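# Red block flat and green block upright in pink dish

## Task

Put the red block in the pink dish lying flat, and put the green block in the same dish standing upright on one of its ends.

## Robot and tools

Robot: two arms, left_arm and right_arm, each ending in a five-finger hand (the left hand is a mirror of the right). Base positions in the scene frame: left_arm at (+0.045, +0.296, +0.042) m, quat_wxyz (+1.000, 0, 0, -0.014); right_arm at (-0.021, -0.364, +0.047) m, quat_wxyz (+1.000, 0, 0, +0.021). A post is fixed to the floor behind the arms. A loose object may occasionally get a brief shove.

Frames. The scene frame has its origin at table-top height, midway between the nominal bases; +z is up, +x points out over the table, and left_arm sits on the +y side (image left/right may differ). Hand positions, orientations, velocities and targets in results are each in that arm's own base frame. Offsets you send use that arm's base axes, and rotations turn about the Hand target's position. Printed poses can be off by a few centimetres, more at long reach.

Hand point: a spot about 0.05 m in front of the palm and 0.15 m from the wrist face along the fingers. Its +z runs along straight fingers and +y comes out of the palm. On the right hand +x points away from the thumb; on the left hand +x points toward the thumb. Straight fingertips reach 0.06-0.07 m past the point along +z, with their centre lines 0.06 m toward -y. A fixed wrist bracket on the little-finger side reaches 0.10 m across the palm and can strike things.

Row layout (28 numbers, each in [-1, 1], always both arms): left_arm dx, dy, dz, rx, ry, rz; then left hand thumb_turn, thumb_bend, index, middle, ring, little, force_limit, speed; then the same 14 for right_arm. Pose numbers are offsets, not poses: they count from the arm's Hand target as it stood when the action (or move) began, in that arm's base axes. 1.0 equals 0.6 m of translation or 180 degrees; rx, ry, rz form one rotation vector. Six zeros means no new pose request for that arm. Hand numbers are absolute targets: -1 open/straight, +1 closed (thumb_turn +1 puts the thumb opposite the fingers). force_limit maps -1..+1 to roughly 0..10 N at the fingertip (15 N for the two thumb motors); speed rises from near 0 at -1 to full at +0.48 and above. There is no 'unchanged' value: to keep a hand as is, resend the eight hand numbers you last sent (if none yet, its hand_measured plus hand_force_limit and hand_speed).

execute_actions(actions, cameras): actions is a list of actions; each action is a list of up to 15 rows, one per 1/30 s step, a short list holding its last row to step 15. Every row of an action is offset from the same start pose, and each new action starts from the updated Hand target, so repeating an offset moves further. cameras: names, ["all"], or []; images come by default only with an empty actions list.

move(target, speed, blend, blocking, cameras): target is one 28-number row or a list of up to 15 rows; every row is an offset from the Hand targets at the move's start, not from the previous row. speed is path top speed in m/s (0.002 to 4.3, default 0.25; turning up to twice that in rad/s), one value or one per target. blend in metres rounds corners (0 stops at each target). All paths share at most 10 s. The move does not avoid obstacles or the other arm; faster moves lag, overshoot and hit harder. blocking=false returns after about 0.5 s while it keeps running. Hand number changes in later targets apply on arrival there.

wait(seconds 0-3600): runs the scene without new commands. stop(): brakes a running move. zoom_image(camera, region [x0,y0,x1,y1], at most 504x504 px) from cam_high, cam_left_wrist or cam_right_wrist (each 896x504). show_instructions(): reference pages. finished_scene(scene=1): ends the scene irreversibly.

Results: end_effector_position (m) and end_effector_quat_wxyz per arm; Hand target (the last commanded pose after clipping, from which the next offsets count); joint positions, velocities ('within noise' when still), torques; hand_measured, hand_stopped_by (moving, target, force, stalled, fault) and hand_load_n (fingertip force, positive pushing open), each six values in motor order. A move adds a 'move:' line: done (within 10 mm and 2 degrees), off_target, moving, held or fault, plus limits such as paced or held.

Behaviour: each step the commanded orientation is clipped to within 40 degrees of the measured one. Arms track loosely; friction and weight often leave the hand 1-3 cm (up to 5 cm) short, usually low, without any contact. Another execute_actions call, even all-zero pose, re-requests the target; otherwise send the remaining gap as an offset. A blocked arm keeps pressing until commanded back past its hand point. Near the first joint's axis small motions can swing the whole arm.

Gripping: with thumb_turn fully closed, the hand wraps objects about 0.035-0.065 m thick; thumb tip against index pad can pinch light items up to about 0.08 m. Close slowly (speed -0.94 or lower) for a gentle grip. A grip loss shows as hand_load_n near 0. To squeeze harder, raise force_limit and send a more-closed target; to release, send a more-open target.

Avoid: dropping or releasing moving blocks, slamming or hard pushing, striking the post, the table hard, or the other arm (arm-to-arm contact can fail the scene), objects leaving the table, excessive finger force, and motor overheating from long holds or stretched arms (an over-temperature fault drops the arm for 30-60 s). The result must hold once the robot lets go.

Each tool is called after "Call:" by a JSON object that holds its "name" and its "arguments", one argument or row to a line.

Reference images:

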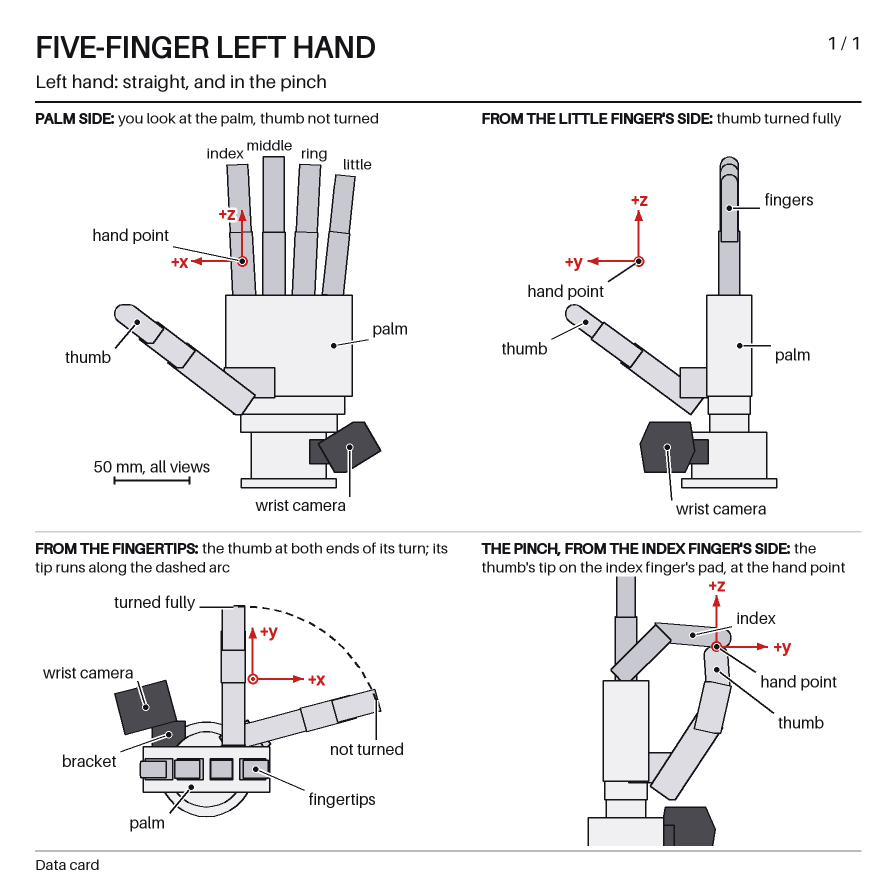

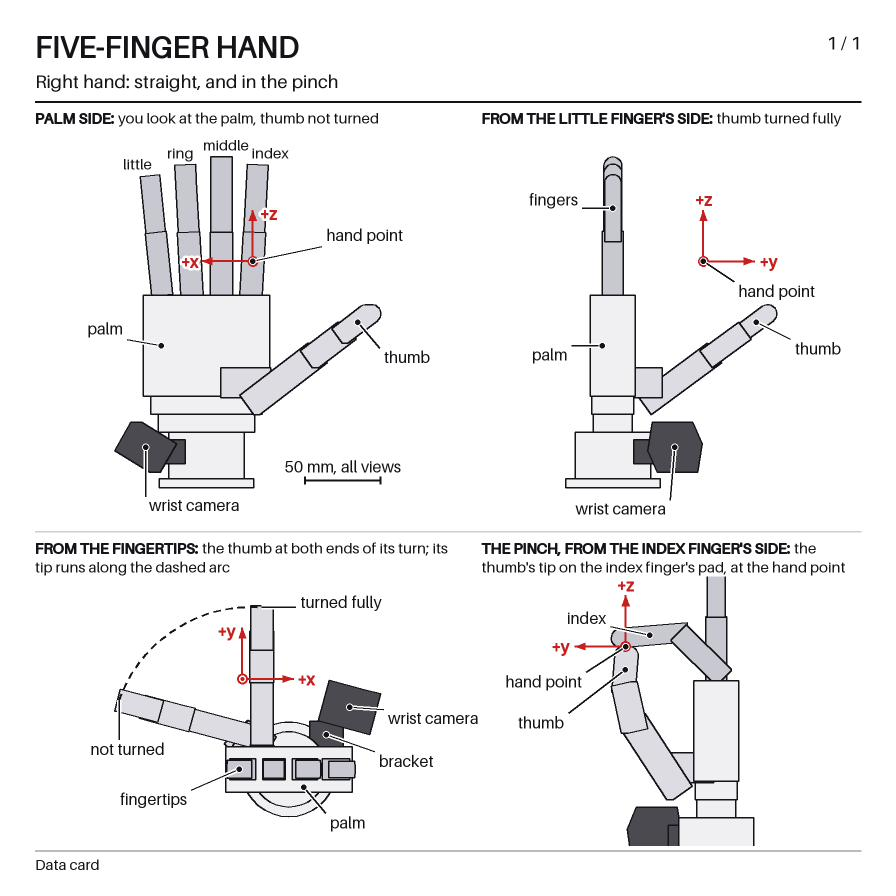

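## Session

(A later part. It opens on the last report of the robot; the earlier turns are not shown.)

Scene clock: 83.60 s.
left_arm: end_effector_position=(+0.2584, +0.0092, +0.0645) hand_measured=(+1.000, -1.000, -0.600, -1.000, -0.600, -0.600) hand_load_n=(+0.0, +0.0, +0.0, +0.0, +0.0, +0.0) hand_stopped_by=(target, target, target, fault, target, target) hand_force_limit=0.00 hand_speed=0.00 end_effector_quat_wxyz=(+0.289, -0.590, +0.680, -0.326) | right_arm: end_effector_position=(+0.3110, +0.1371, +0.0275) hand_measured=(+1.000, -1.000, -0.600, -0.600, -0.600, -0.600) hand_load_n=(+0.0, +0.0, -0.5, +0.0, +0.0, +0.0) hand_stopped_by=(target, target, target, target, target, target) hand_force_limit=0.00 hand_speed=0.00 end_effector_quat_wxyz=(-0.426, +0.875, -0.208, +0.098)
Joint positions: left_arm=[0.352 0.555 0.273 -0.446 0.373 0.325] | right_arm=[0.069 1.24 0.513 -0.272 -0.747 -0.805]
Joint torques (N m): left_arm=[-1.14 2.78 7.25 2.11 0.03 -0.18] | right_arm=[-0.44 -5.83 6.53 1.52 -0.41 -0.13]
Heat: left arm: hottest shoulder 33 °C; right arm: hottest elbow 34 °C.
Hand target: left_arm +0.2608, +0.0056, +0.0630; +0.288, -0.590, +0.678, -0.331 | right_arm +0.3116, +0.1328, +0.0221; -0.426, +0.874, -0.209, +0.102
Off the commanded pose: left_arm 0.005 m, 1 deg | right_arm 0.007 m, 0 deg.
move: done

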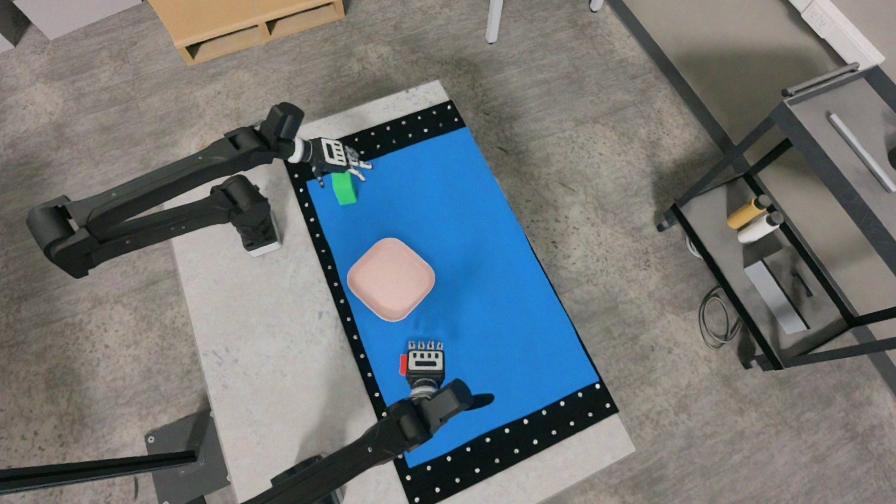

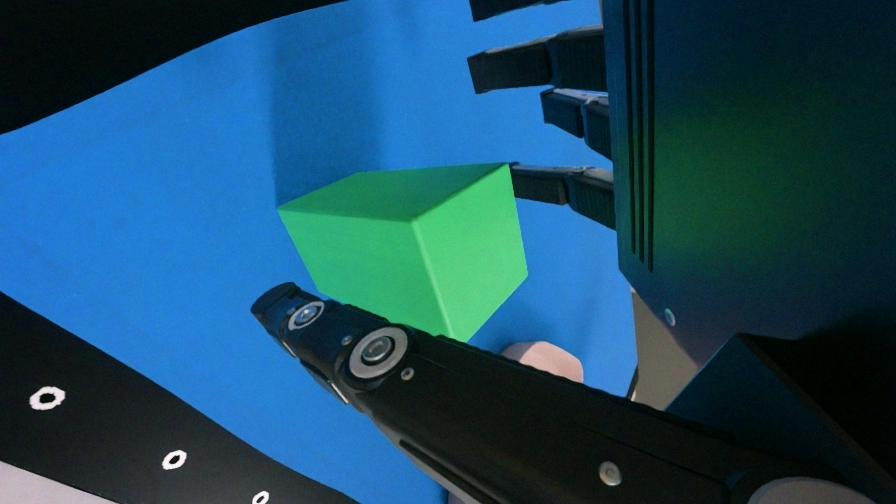

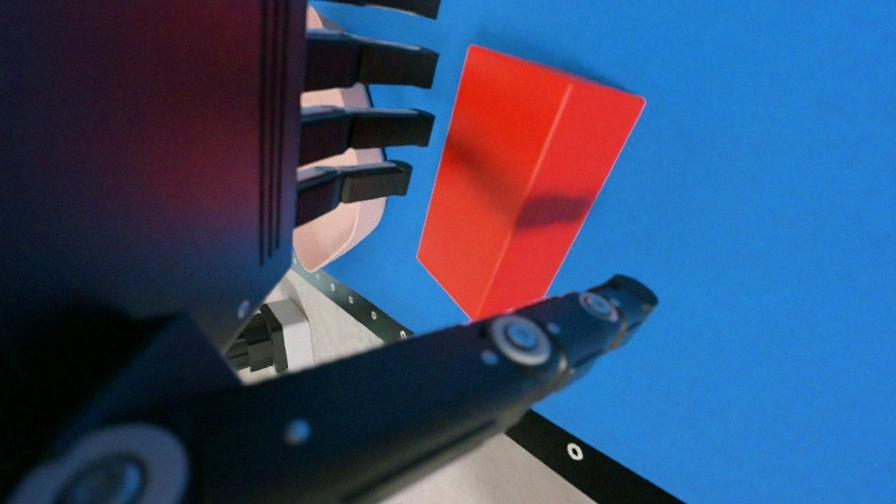

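Call:
{"name": "move", "arguments": {
  "target": [0,0,0,0,0,0,1,-0.8,-0.45,-0.6,-0.6,-0.6,-0.3,-0.7,0.0088,-0.0045,-0.006,0,0,0,1,-0.8,-0.44,-0.44,-0.6,-0.6,-0.3,-0.7],
  "speed": 0.05,
  "cameras": ["all"]
}}

Call:
{"name": "zoom_image", "arguments": {
  "camera": "cam_left_wrist",
  "region": [200, 120, 620, 400]
}}

Call:
{"name": "zoom_image", "arguments": {
  "camera": "cam_right_wrist",
  "region": [280, 20, 700, 400]
}}

Scene clock: 89.33 s.
left_arm: end_effector_position=(+0.2584, +0.0092, +0.0645) hand_measured=(+1.000, -0.800, -0.450, -1.000, -0.600, -0.600) hand_load_n=(+0.0, +0.0, +0.0, +0.0, +0.0, +0.0) hand_stopped_by=(target, target, target, fault, target, target) hand_force_limit=-0.30 hand_speed=-0.70 end_effector_quat_wxyz=(+0.289, -0.590, +0.680, -0.326) | right_arm: end_effector_position=(+0.3117, +0.1342, +0.0204) hand_measured=(+1.000, -0.800, -0.440, -0.440, -0.600, -0.600) hand_load_n=(+0.0, +0.0, +0.0, +0.0, -0.5, +0.0) hand_stopped_by=(target, target, target, target, target, target) hand_force_limit=-0.30 hand_speed=-0.70 end_effector_quat_wxyz=(-0.425, +0.875, -0.210, +0.094)
Joint positions: left_arm=[0.352 0.555 0.273 -0.446 0.373 0.325] | right_arm=[0.059 1.266 0.513 -0.263 -0.753 -0.817]
Joint torques (N m): left_arm=[-1.2 2.78 7.25 2.14 0.03 -0.17] | right_arm=[-0.5 -6.01 7.04 1.5 -0.44 -0.2]
Heat: left arm: hottest shoulder 33 °C; right arm: hottest elbow 34 °C.
Hand target: left_arm +0.2608, +0.0056, +0.0629; +0.288, -0.589, +0.678, -0.331 | right_arm +0.3169, +0.1301, +0.0185; -0.426, +0.874, -0.209, +0.102
Off the commanded pose: left_arm 0.005 m, 1 deg | right_arm 0.007 m, 1 deg.
move: done

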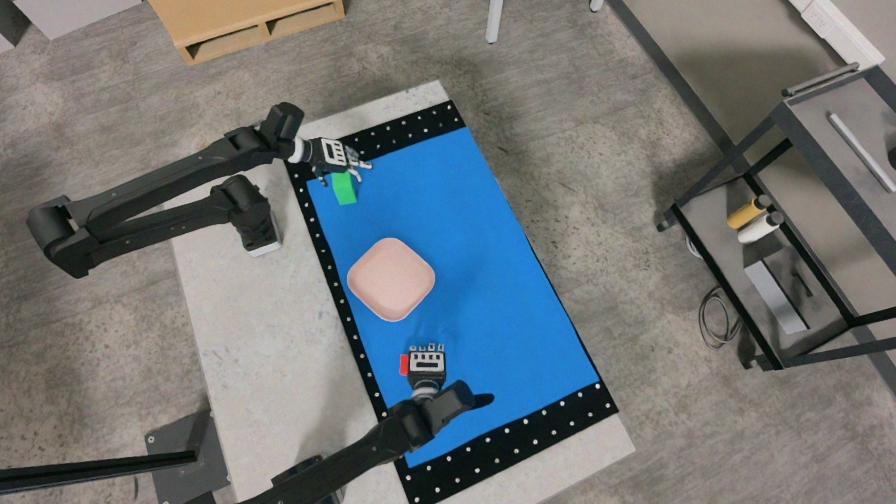

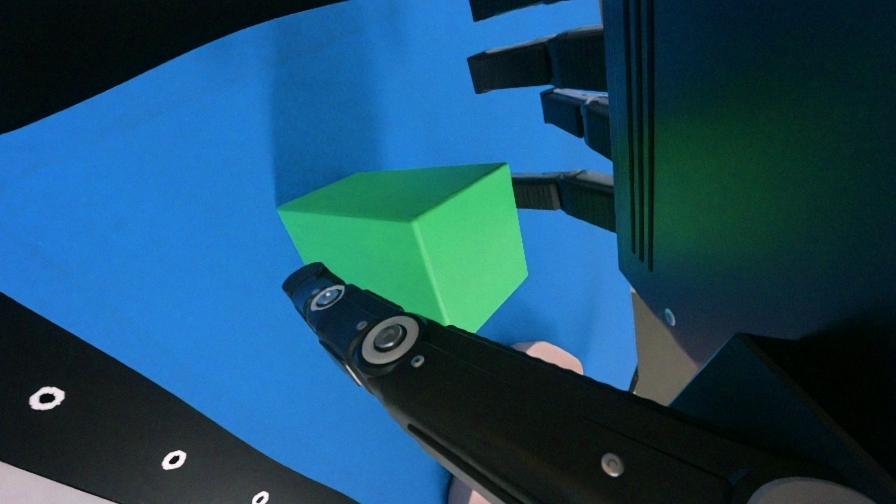

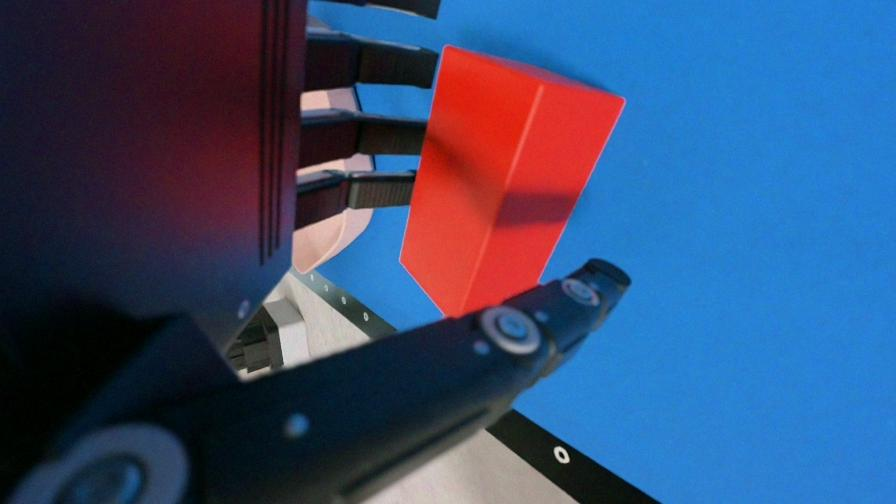

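Scaled by 1.200 from the camera's image (finer frame: 1280x720).

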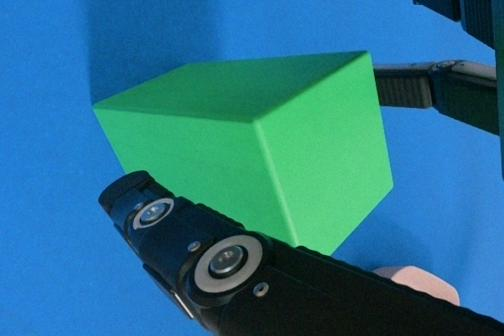

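Scaled by 1.200 from the camera's image (finer frame: 1280x720).

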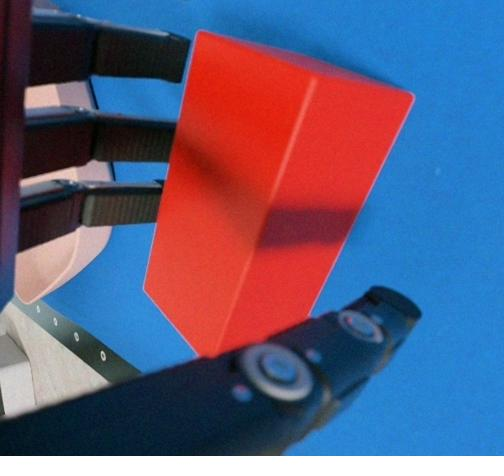

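Call:
{"name": "move", "arguments": {
  "target": [0,0,0,0,0,0,1,0.1,0.2,-0.6,-0.6,-0.6,-0.3,-0.94,0,0,0,0,0,0,1,0.1,0.2,0.2,-0.6,-0.6,-0.3,-0.94],
  "speed": 0.05,
  "cameras": ["all"]
}}

Call:
{"name": "zoom_image", "arguments": {
  "camera": "cam_left_wrist",
  "region": [200, 120, 620, 400]
}}

Call:
{"name": "zoom_image", "arguments": {
  "camera": "cam_right_wrist",
  "region": [280, 20, 700, 400]
}}

Scene clock: 92.67 s.
left_arm: end_effector_position=(+0.2590, +0.0093, +0.0650) hand_measured=(+1.000, -0.602, -0.108, -1.000, -0.600, -0.600) hand_load_n=(+0.0, +5.5, +6.5, +0.0, +0.0, +0.0) hand_stopped_by=(target, force, force, fault, target, target) hand_force_limit=-0.30 hand_speed=-0.94 end_effector_quat_wxyz=(+0.290, -0.590, +0.679, -0.327) | right_arm: end_effector_position=(+0.3119, +0.1343, +0.0205) hand_measured=(+1.000, -0.596, -0.036, -0.070, -0.600, -0.600) hand_load_n=(-0.5, +5.0, +3.5, +3.5, +0.0, +0.0) hand_stopped_by=(target, force, force, force, target, target) hand_force_limit=-0.30 hand_speed=-0.94 end_effector_quat_wxyz=(-0.426, +0.875, -0.210, +0.094)
Joint positions: left_arm=[0.352 0.555 0.273 -0.444 0.373 0.324] | right_arm=[0.059 1.266 0.513 -0.263 -0.753 -0.817]
Joint torques (N m): left_arm=[-1.2 2.78 7.25 2.04 0.03 -0.16] | right_arm=[-0.38 -6.07 7.02 1.48 -0.43 -0.14]
Heat: left arm: hottest shoulder 33 °C; right arm: hottest elbow 34 °C.
Hand target: left_arm +0.2608, +0.0056, +0.0629; +0.288, -0.590, +0.678, -0.331 | right_arm +0.3169, +0.1301, +0.0185; -0.426, +0.874, -0.209, +0.102
Off the commanded pose: left_arm 0.005 m, 1 deg | right_arm 0.007 m, 1 deg.
move: done

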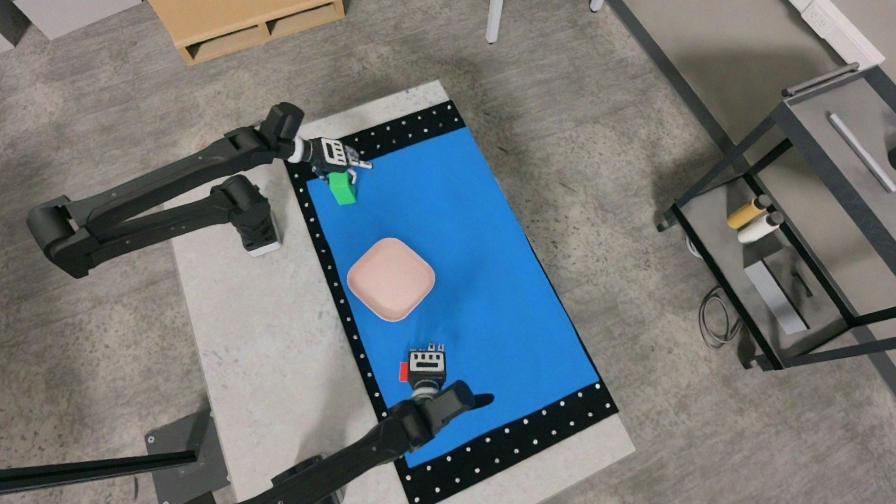

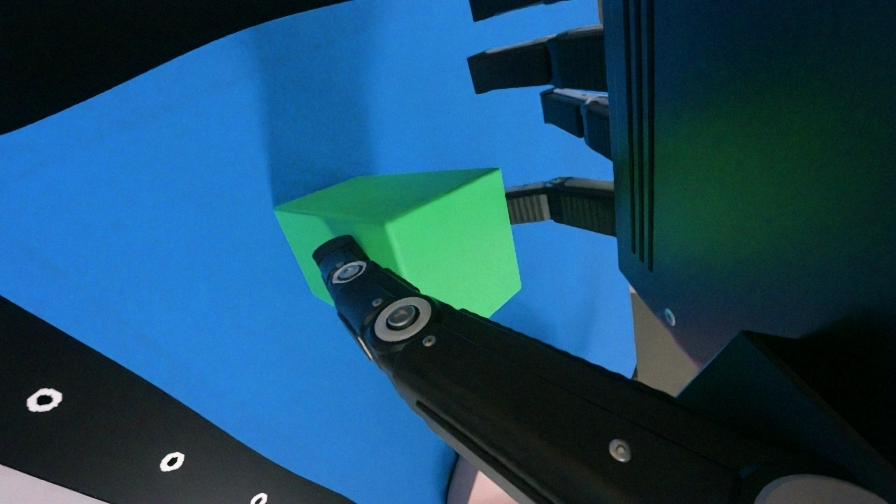

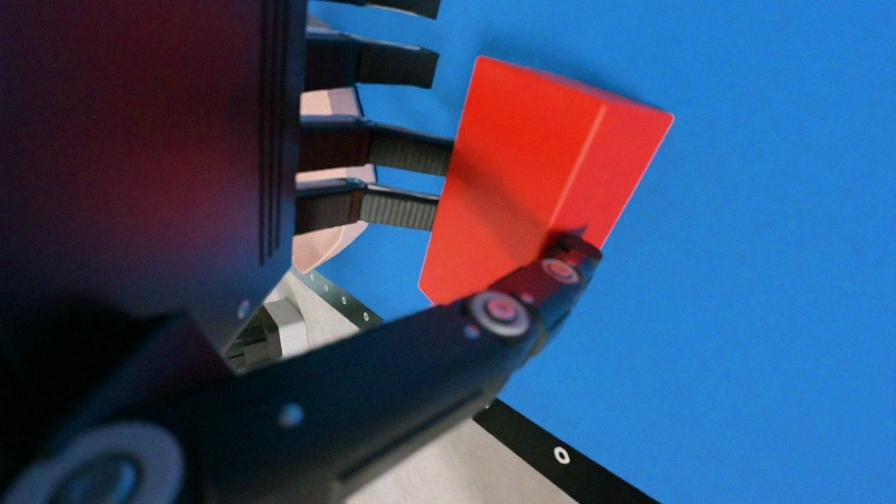

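Scaled by 1.200 from the camera's image (finer frame: 1280x720).

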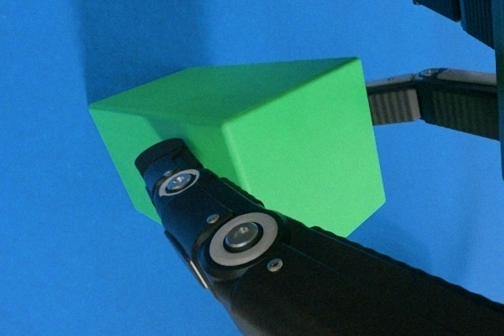

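Scaled by 1.200 from the camera's image (finer frame: 1280x720).

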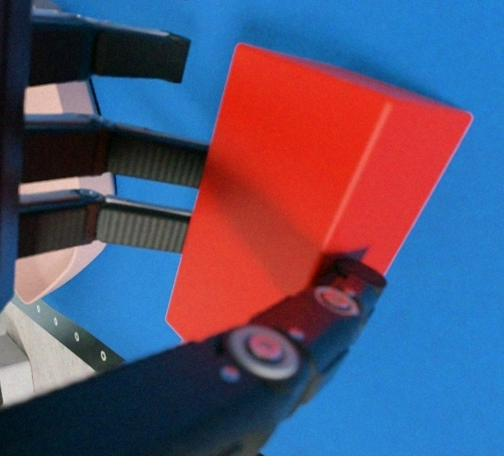

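Call:
{"name": "move", "arguments": {
  "target": [0,0,0.05,0,0,0,1,0.1,0.2,-0.6,-0.6,-0.6,-0.3,-0.94,0,0,0.05,0,0,0,1,0.1,0.2,0.2,-0.6,-0.6,-0.3,-0.94],
  "speed": 0.04,
  "cameras": ["all"]
}}

Call:
{"name": "zoom_image", "arguments": {
  "camera": "cam_left_wrist",
  "region": [200, 120, 620, 400]
}}

Call:
{"name": "zoom_image", "arguments": {
  "camera": "cam_right_wrist",
  "region": [280, 20, 700, 400]
}}

Scene clock: 94.87 s.
left_arm: end_effector_position=(+0.2475, +0.0044, +0.0643) hand_measured=(+1.000, -0.602, -0.108, -1.000, -0.600, -0.600) hand_load_n=(-0.5, +5.5, +6.0, +0.0, +0.0, +0.0) hand_stopped_by=(target, force, force, fault, target, target) hand_force_limit=-0.30 hand_speed=-0.94 end_effector_quat_wxyz=(+0.271, -0.599, +0.682, -0.320) | right_arm: end_effector_position=(+0.2980, +0.1335, +0.0323) hand_measured=(+1.000, -0.596, -0.036, -0.070, -0.600, -0.600) hand_load_n=(-0.5, +5.0, +3.0, +3.5, +0.0, +0.0) hand_stopped_by=(target, force, force, force, target, target) hand_force_limit=-0.30 hand_speed=-0.94 end_effector_quat_wxyz=(-0.422, +0.877, -0.215, +0.082)
Joint positions: left_arm=[0.349 0.531 0.283 -0.52 0.372 0.321] | right_arm=[0.059 1.206 0.513 -0.35 -0.753 -0.818]
Joint torques (N m): left_arm=[-1.03 1.73 11.48 0.75 0.07 -0.15] | right_arm=[-0.26 -6.89 10.61 0.36 -0.41 -0.13]
Heat: left arm: hottest shoulder 33 °C; right arm: hottest elbow 34 °C.
Hand target: left_arm +0.2607, +0.0057, +0.0929; +0.288, -0.590, +0.678, -0.331 | right_arm +0.3169, +0.1301, +0.0485; -0.426, +0.874, -0.209, +0.102
Off the commanded pose: left_arm 0.032 m, 3 deg | right_arm 0.025 m, 2 deg.
move: off_target (left_arm, right_arm)

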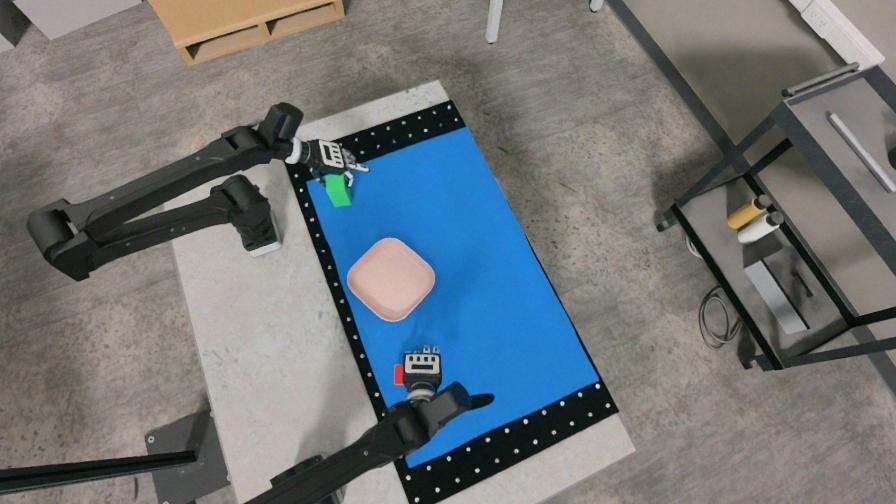

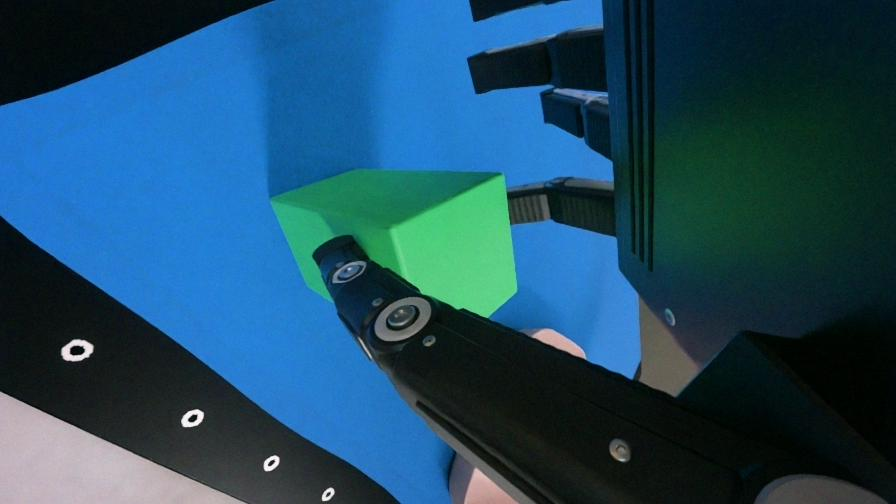

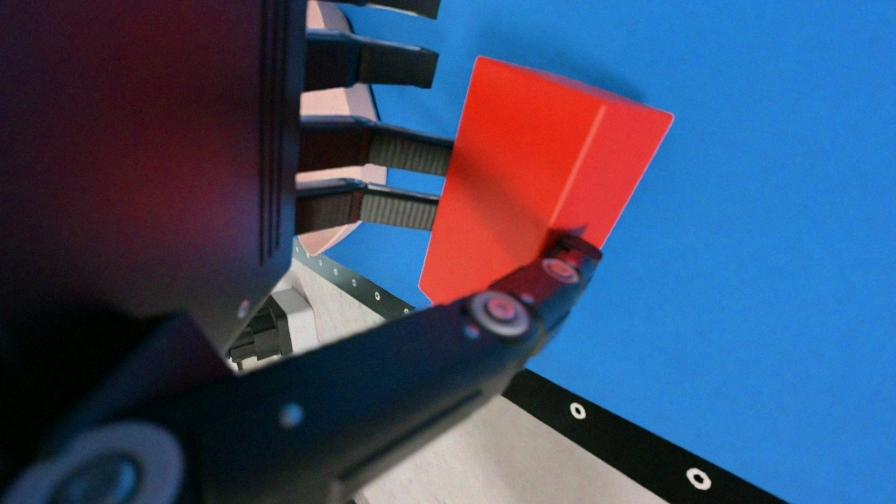

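Scaled by 1.200 from the camera's image (finer frame: 1280x720).

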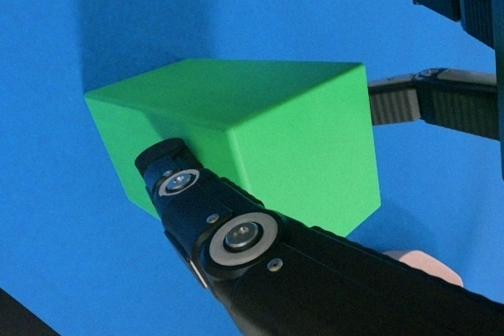

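Scaled by 1.200 from the camera's image (finer frame: 1280x720).

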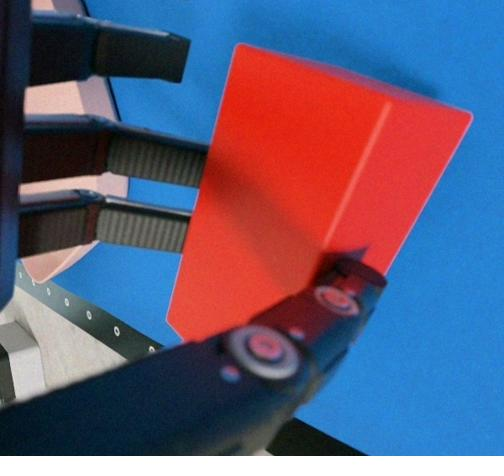

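Call:
{"name": "move", "arguments": {
  "target": [0,0,0.05,0,0,0,1,0.1,0.2,-0.6,-0.6,-0.6,-0.3,-0.94,0,0,0.05,0,0,0,1,0.1,0.2,0.2,-0.6,-0.6,-0.3,-0.94],
  "speed": 0.06,
  "cameras": ["all"]
}}

Scene clock: 96.63 s.
left_arm: end_effector_position=(+0.2463, +0.0039, +0.0893) hand_measured=(+1.000, -0.602, -0.108, -1.000, -0.600, -0.600) hand_load_n=(-0.5, +5.5, +6.0, +0.0, +0.0, +0.0) hand_stopped_by=(target, force, force, fault, target, target) hand_force_limit=-0.30 hand_speed=-0.94 end_effector_quat_wxyz=(+0.265, -0.601, +0.684, -0.317) | right_arm: end_effector_position=(+0.2960, +0.1333, +0.0589) hand_measured=(+1.000, -0.596, -0.036, -0.070, -0.600, -0.600) hand_load_n=(-1.0, +5.0, +3.5, +3.5, +0.0, +0.0) hand_stopped_by=(target, force, force, force, target, target) hand_force_limit=-0.30 hand_speed=-0.94 end_effector_quat_wxyz=(-0.421, +0.877, -0.216, +0.080)
Joint positions: left_arm=[0.347 0.512 0.351 -0.623 0.369 0.321] | right_arm=[0.059 1.14 0.552 -0.462 -0.753 -0.818]
Joint torques (N m): left_arm=[-0.85 1.26 12.04 0.94 0.17 -0.14] | right_arm=[-0.5 -6.24 11.81 0.46 -0.41 -0.13]
Heat: left arm: hottest shoulder 33 °C; right arm: hottest elbow 34 °C.
Hand target: left_arm +0.2608, +0.0056, +0.1230; +0.288, -0.589, +0.678, -0.331 | right_arm +0.3169, +0.1301, +0.0784; -0.426, +0.874, -0.209, +0.102
Off the commanded pose: left_arm 0.037 m, 3 deg | right_arm 0.029 m, 3 deg.
move: off_target (left_arm, right_arm)

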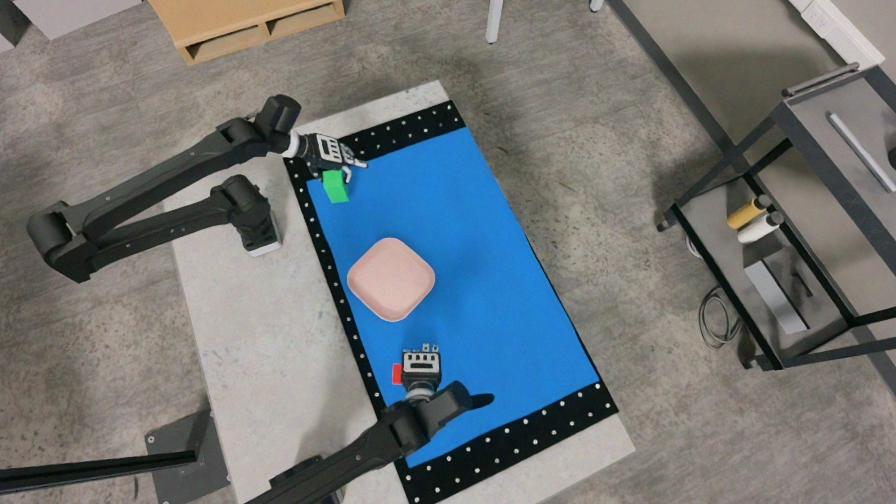

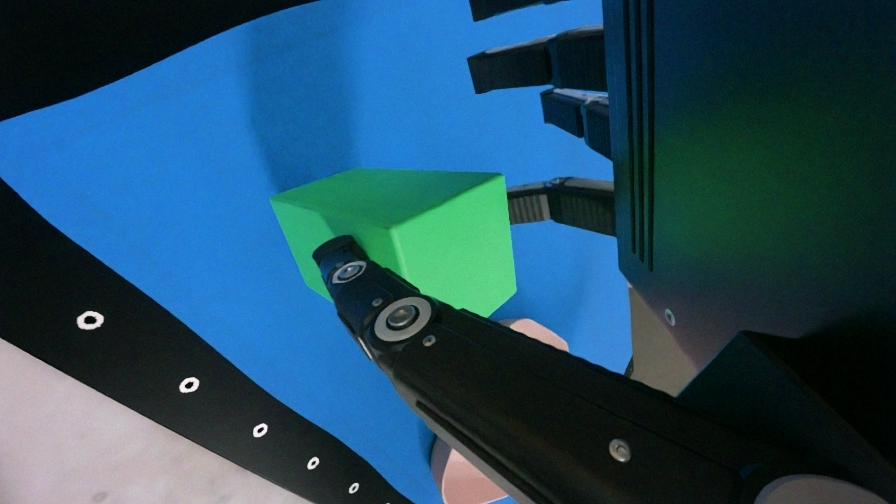

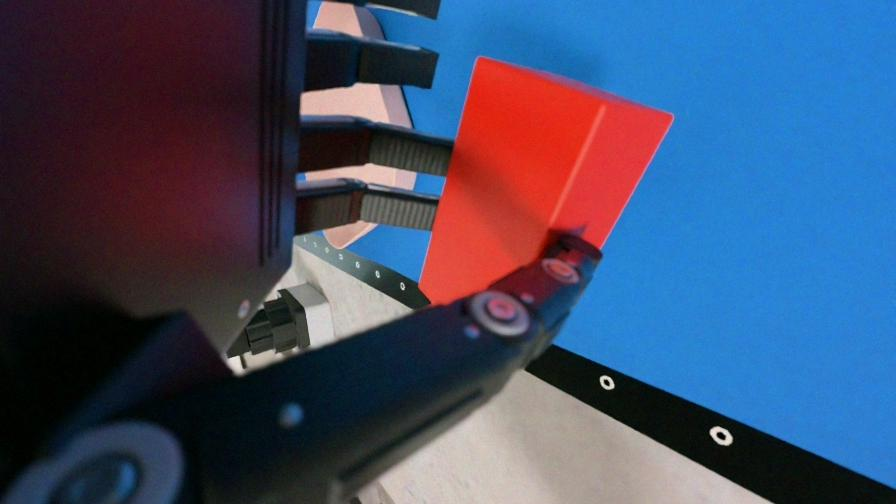

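Call:
{"name": "move", "arguments": {
  "target": [0,0,0.07,0,0,0,1,0.1,0.2,-0.6,-0.6,-0.6,-0.3,-0.94,0,0,0.08,0,0,0,1,0.1,0.2,0.2,-1,-1,-0.3,-0.7],
  "speed": 0.08,
  "cameras": ["all"]
}}

Call:
{"name": "zoom_image", "arguments": {
  "camera": "cam_high",
  "region": [340, 220, 480, 400]
}}

Call:
{"name": "zoom_image", "arguments": {
  "camera": "cam_high",
  "region": [280, 110, 400, 210]
}}

Scene clock: 102.97 s.
left_arm: end_effector_position=(+0.2488, +0.0048, +0.1309) hand_measured=(+1.000, -0.602, -0.108, -1.000, -0.600, -0.600) hand_load_n=(-0.5, +5.5, +6.0, -0.5, +0.0, +0.0) hand_stopped_by=(target, force, force, fault, target, target) hand_force_limit=-0.30 hand_speed=-0.94 end_effector_quat_wxyz=(+0.265, -0.601, +0.684, -0.317) | right_arm: end_effector_position=(+0.2975, +0.1334, +0.1039) hand_measured=(+1.000, -0.596, -0.036, -0.070, -1.000, -1.000) hand_load_n=(-0.5, +5.5, +3.5, +3.5, +0.0, +0.0) hand_stopped_by=(target, force, force, force, target, target) hand_force_limit=-0.30 hand_speed=-0.70 end_effector_quat_wxyz=(-0.421, +0.877, -0.217, +0.079)
Joint positions: left_arm=[0.347 0.504 0.459 -0.738 0.369 0.321] | right_arm=[0.059 1.065 0.638 -0.625 -0.753 -0.818]
Joint torques (N m): left_arm=[-0.79 1.44 12.16 1.01 0.19 -0.13] | right_arm=[-0.26 -6.36 12.77 0.34 -0.41 -0.12]
Heat: left arm: hottest shoulder 33 °C; right arm: hottest elbow 35 °C.
Hand target: left_arm +0.2608, +0.0057, +0.1650; +0.288, -0.589, +0.678, -0.331 | right_arm +0.3169, +0.1301, +0.1265; -0.426, +0.874, -0.209, +0.102
Off the commanded pose: left_arm 0.036 m, 3 deg | right_arm 0.030 m, 3 deg.
move: off_target (left_arm, right_arm)

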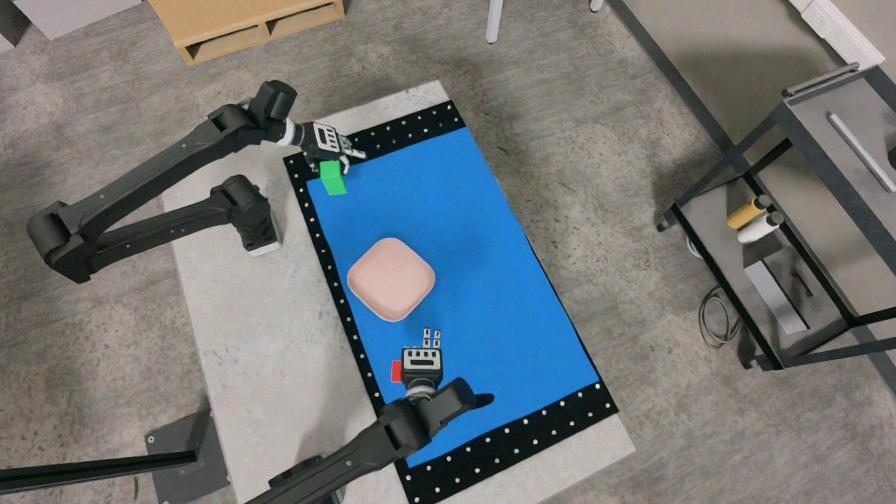

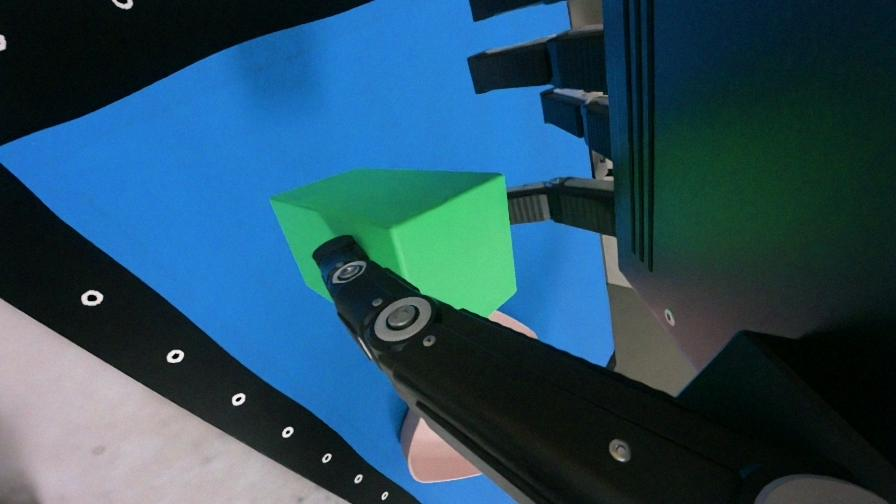

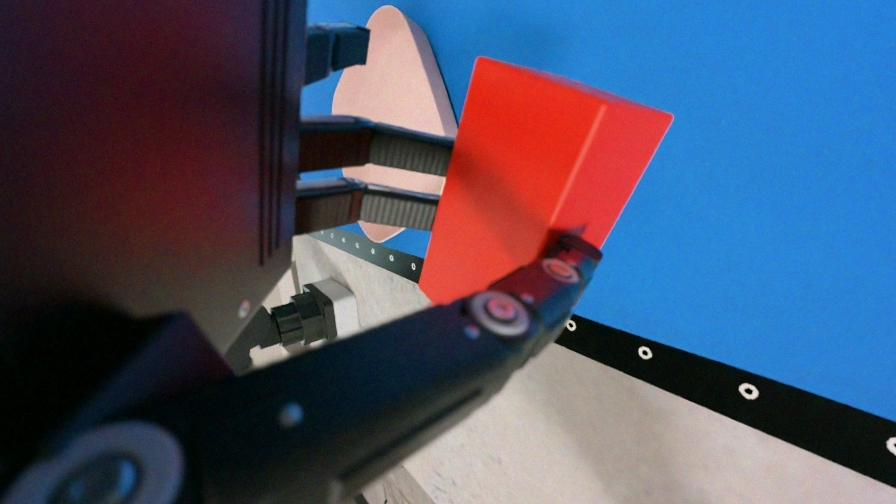

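Scaled by 2.800 from the camera's image (finer frame: 1280x720).

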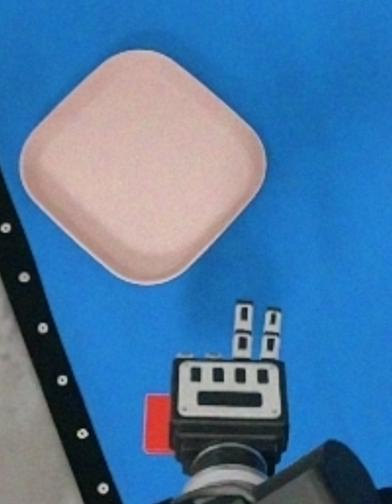

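Scaled by 4.200 from the camera's image (finer frame: 1280x720).

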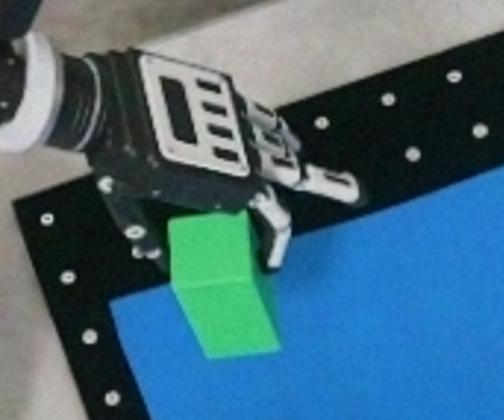

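Call:
{"name": "move", "arguments": {
  "target": [0,0,0,0.006,-0.018,0,1,0.1,0.2,-0.6,-0.6,-0.6,-0.3,-0.94,0.0698,0.3743,0.01,0,-0.012,0,1,0.1,0.2,0.2,-1,-1,-0.3,-0.7],
  "speed": 0.1,
  "cameras": ["all"]
}}

Call:
{"name": "zoom_image", "arguments": {
  "camera": "cam_high",
  "region": [320, 200, 480, 350]
}}

Scene clock: 109.33 s.
left_arm: end_effector_position=(+0.2495, +0.0048, +0.1434) hand_measured=(+1.000, -0.602, -0.108, -1.000, -0.600, -0.600) hand_load_n=(-0.5, +5.5, +6.0, +0.0, +0.0, +0.0) hand_stopped_by=(target, force, force, fault, target, target) hand_force_limit=-0.30 hand_speed=-0.94 end_effector_quat_wxyz=(+0.290, -0.589, +0.679, -0.328) | right_arm: end_effector_position=(+0.3393, +0.3337, +0.1078) hand_measured=(+1.000, -0.596, -0.036, -0.070, -1.000, -1.000) hand_load_n=(-0.5, +5.0, +3.5, +3.5, +0.0, +0.0) hand_stopped_by=(target, force, force, force, target, target) hand_force_limit=-0.30 hand_speed=-0.70 end_effector_quat_wxyz=(-0.406, +0.884, -0.210, +0.102)
Joint positions: left_arm=[0.347 0.449 0.459 -0.733 0.371 0.321] | right_arm=[0.617 1.333 0.833 -0.265 -0.355 -0.335]
Joint torques (N m): left_arm=[-0.56 1.96 10 2.29 0.23 -0.12] | right_arm=[1.85 -9.47 13.24 1.92 -0.1 0.08]
Heat: left arm: hottest elbow 34 °C; right arm: hottest elbow 36 °C.
Hand target: left_arm +0.2608, +0.0056, +0.1649; +0.312, -0.577, +0.673, -0.341 | right_arm +0.3587, +0.3547, +0.1325; -0.430, +0.872, -0.201, +0.118
Off the commanded pose: left_arm 0.024 m, 3 deg | right_arm 0.038 m, 4 deg.
move: off_target (left_arm, right_arm)

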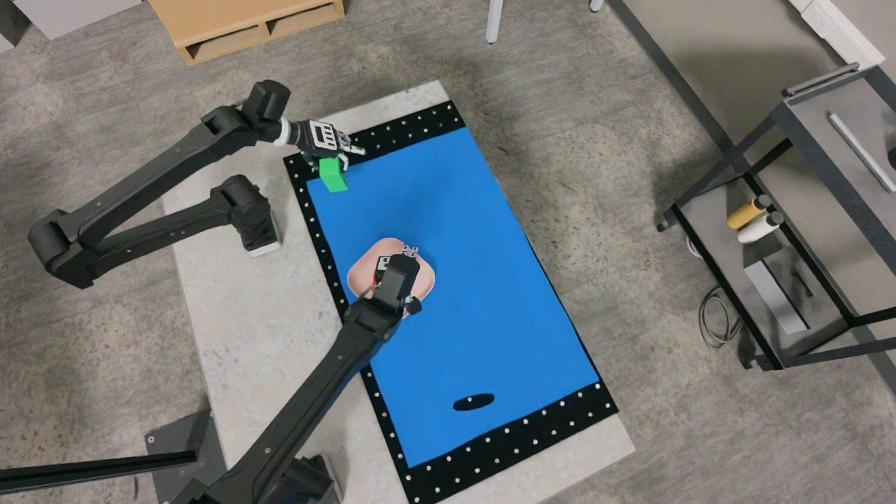

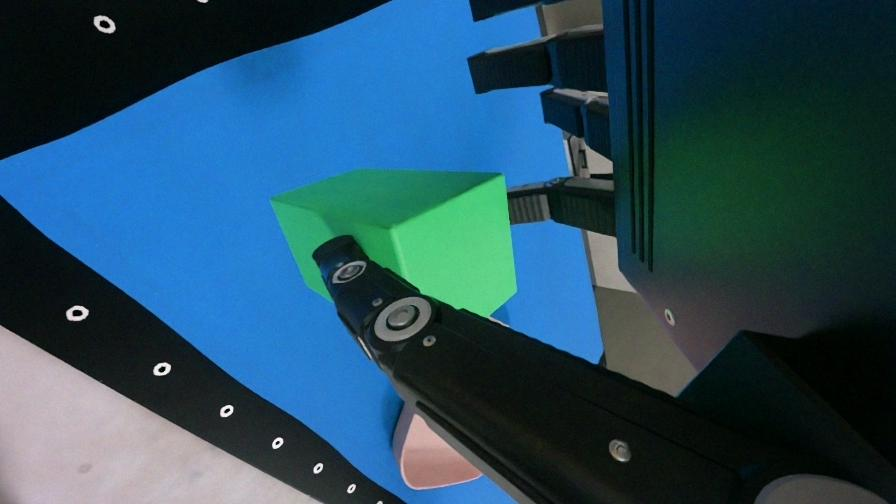

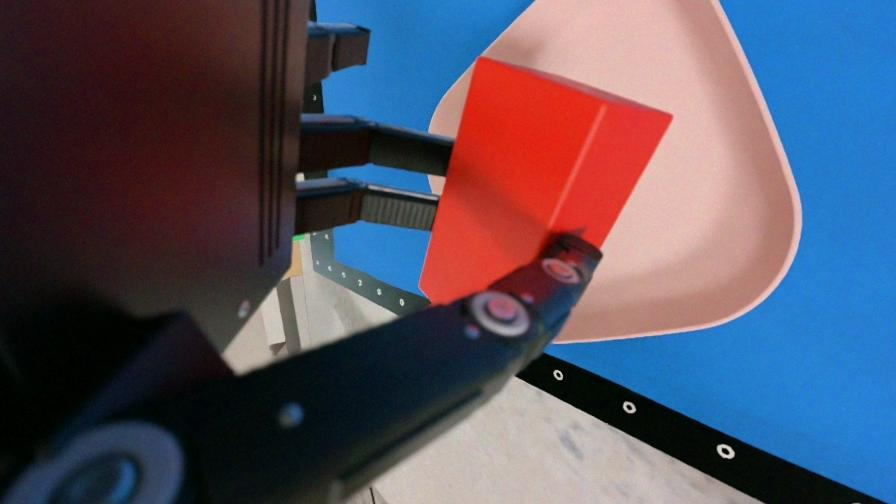

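Scaled by 3.150 from the camera's image (finer frame: 1280x720).

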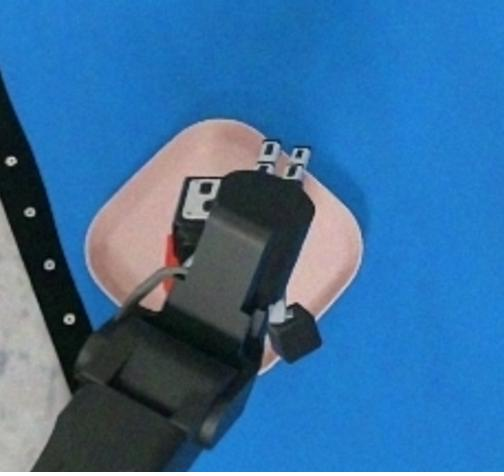

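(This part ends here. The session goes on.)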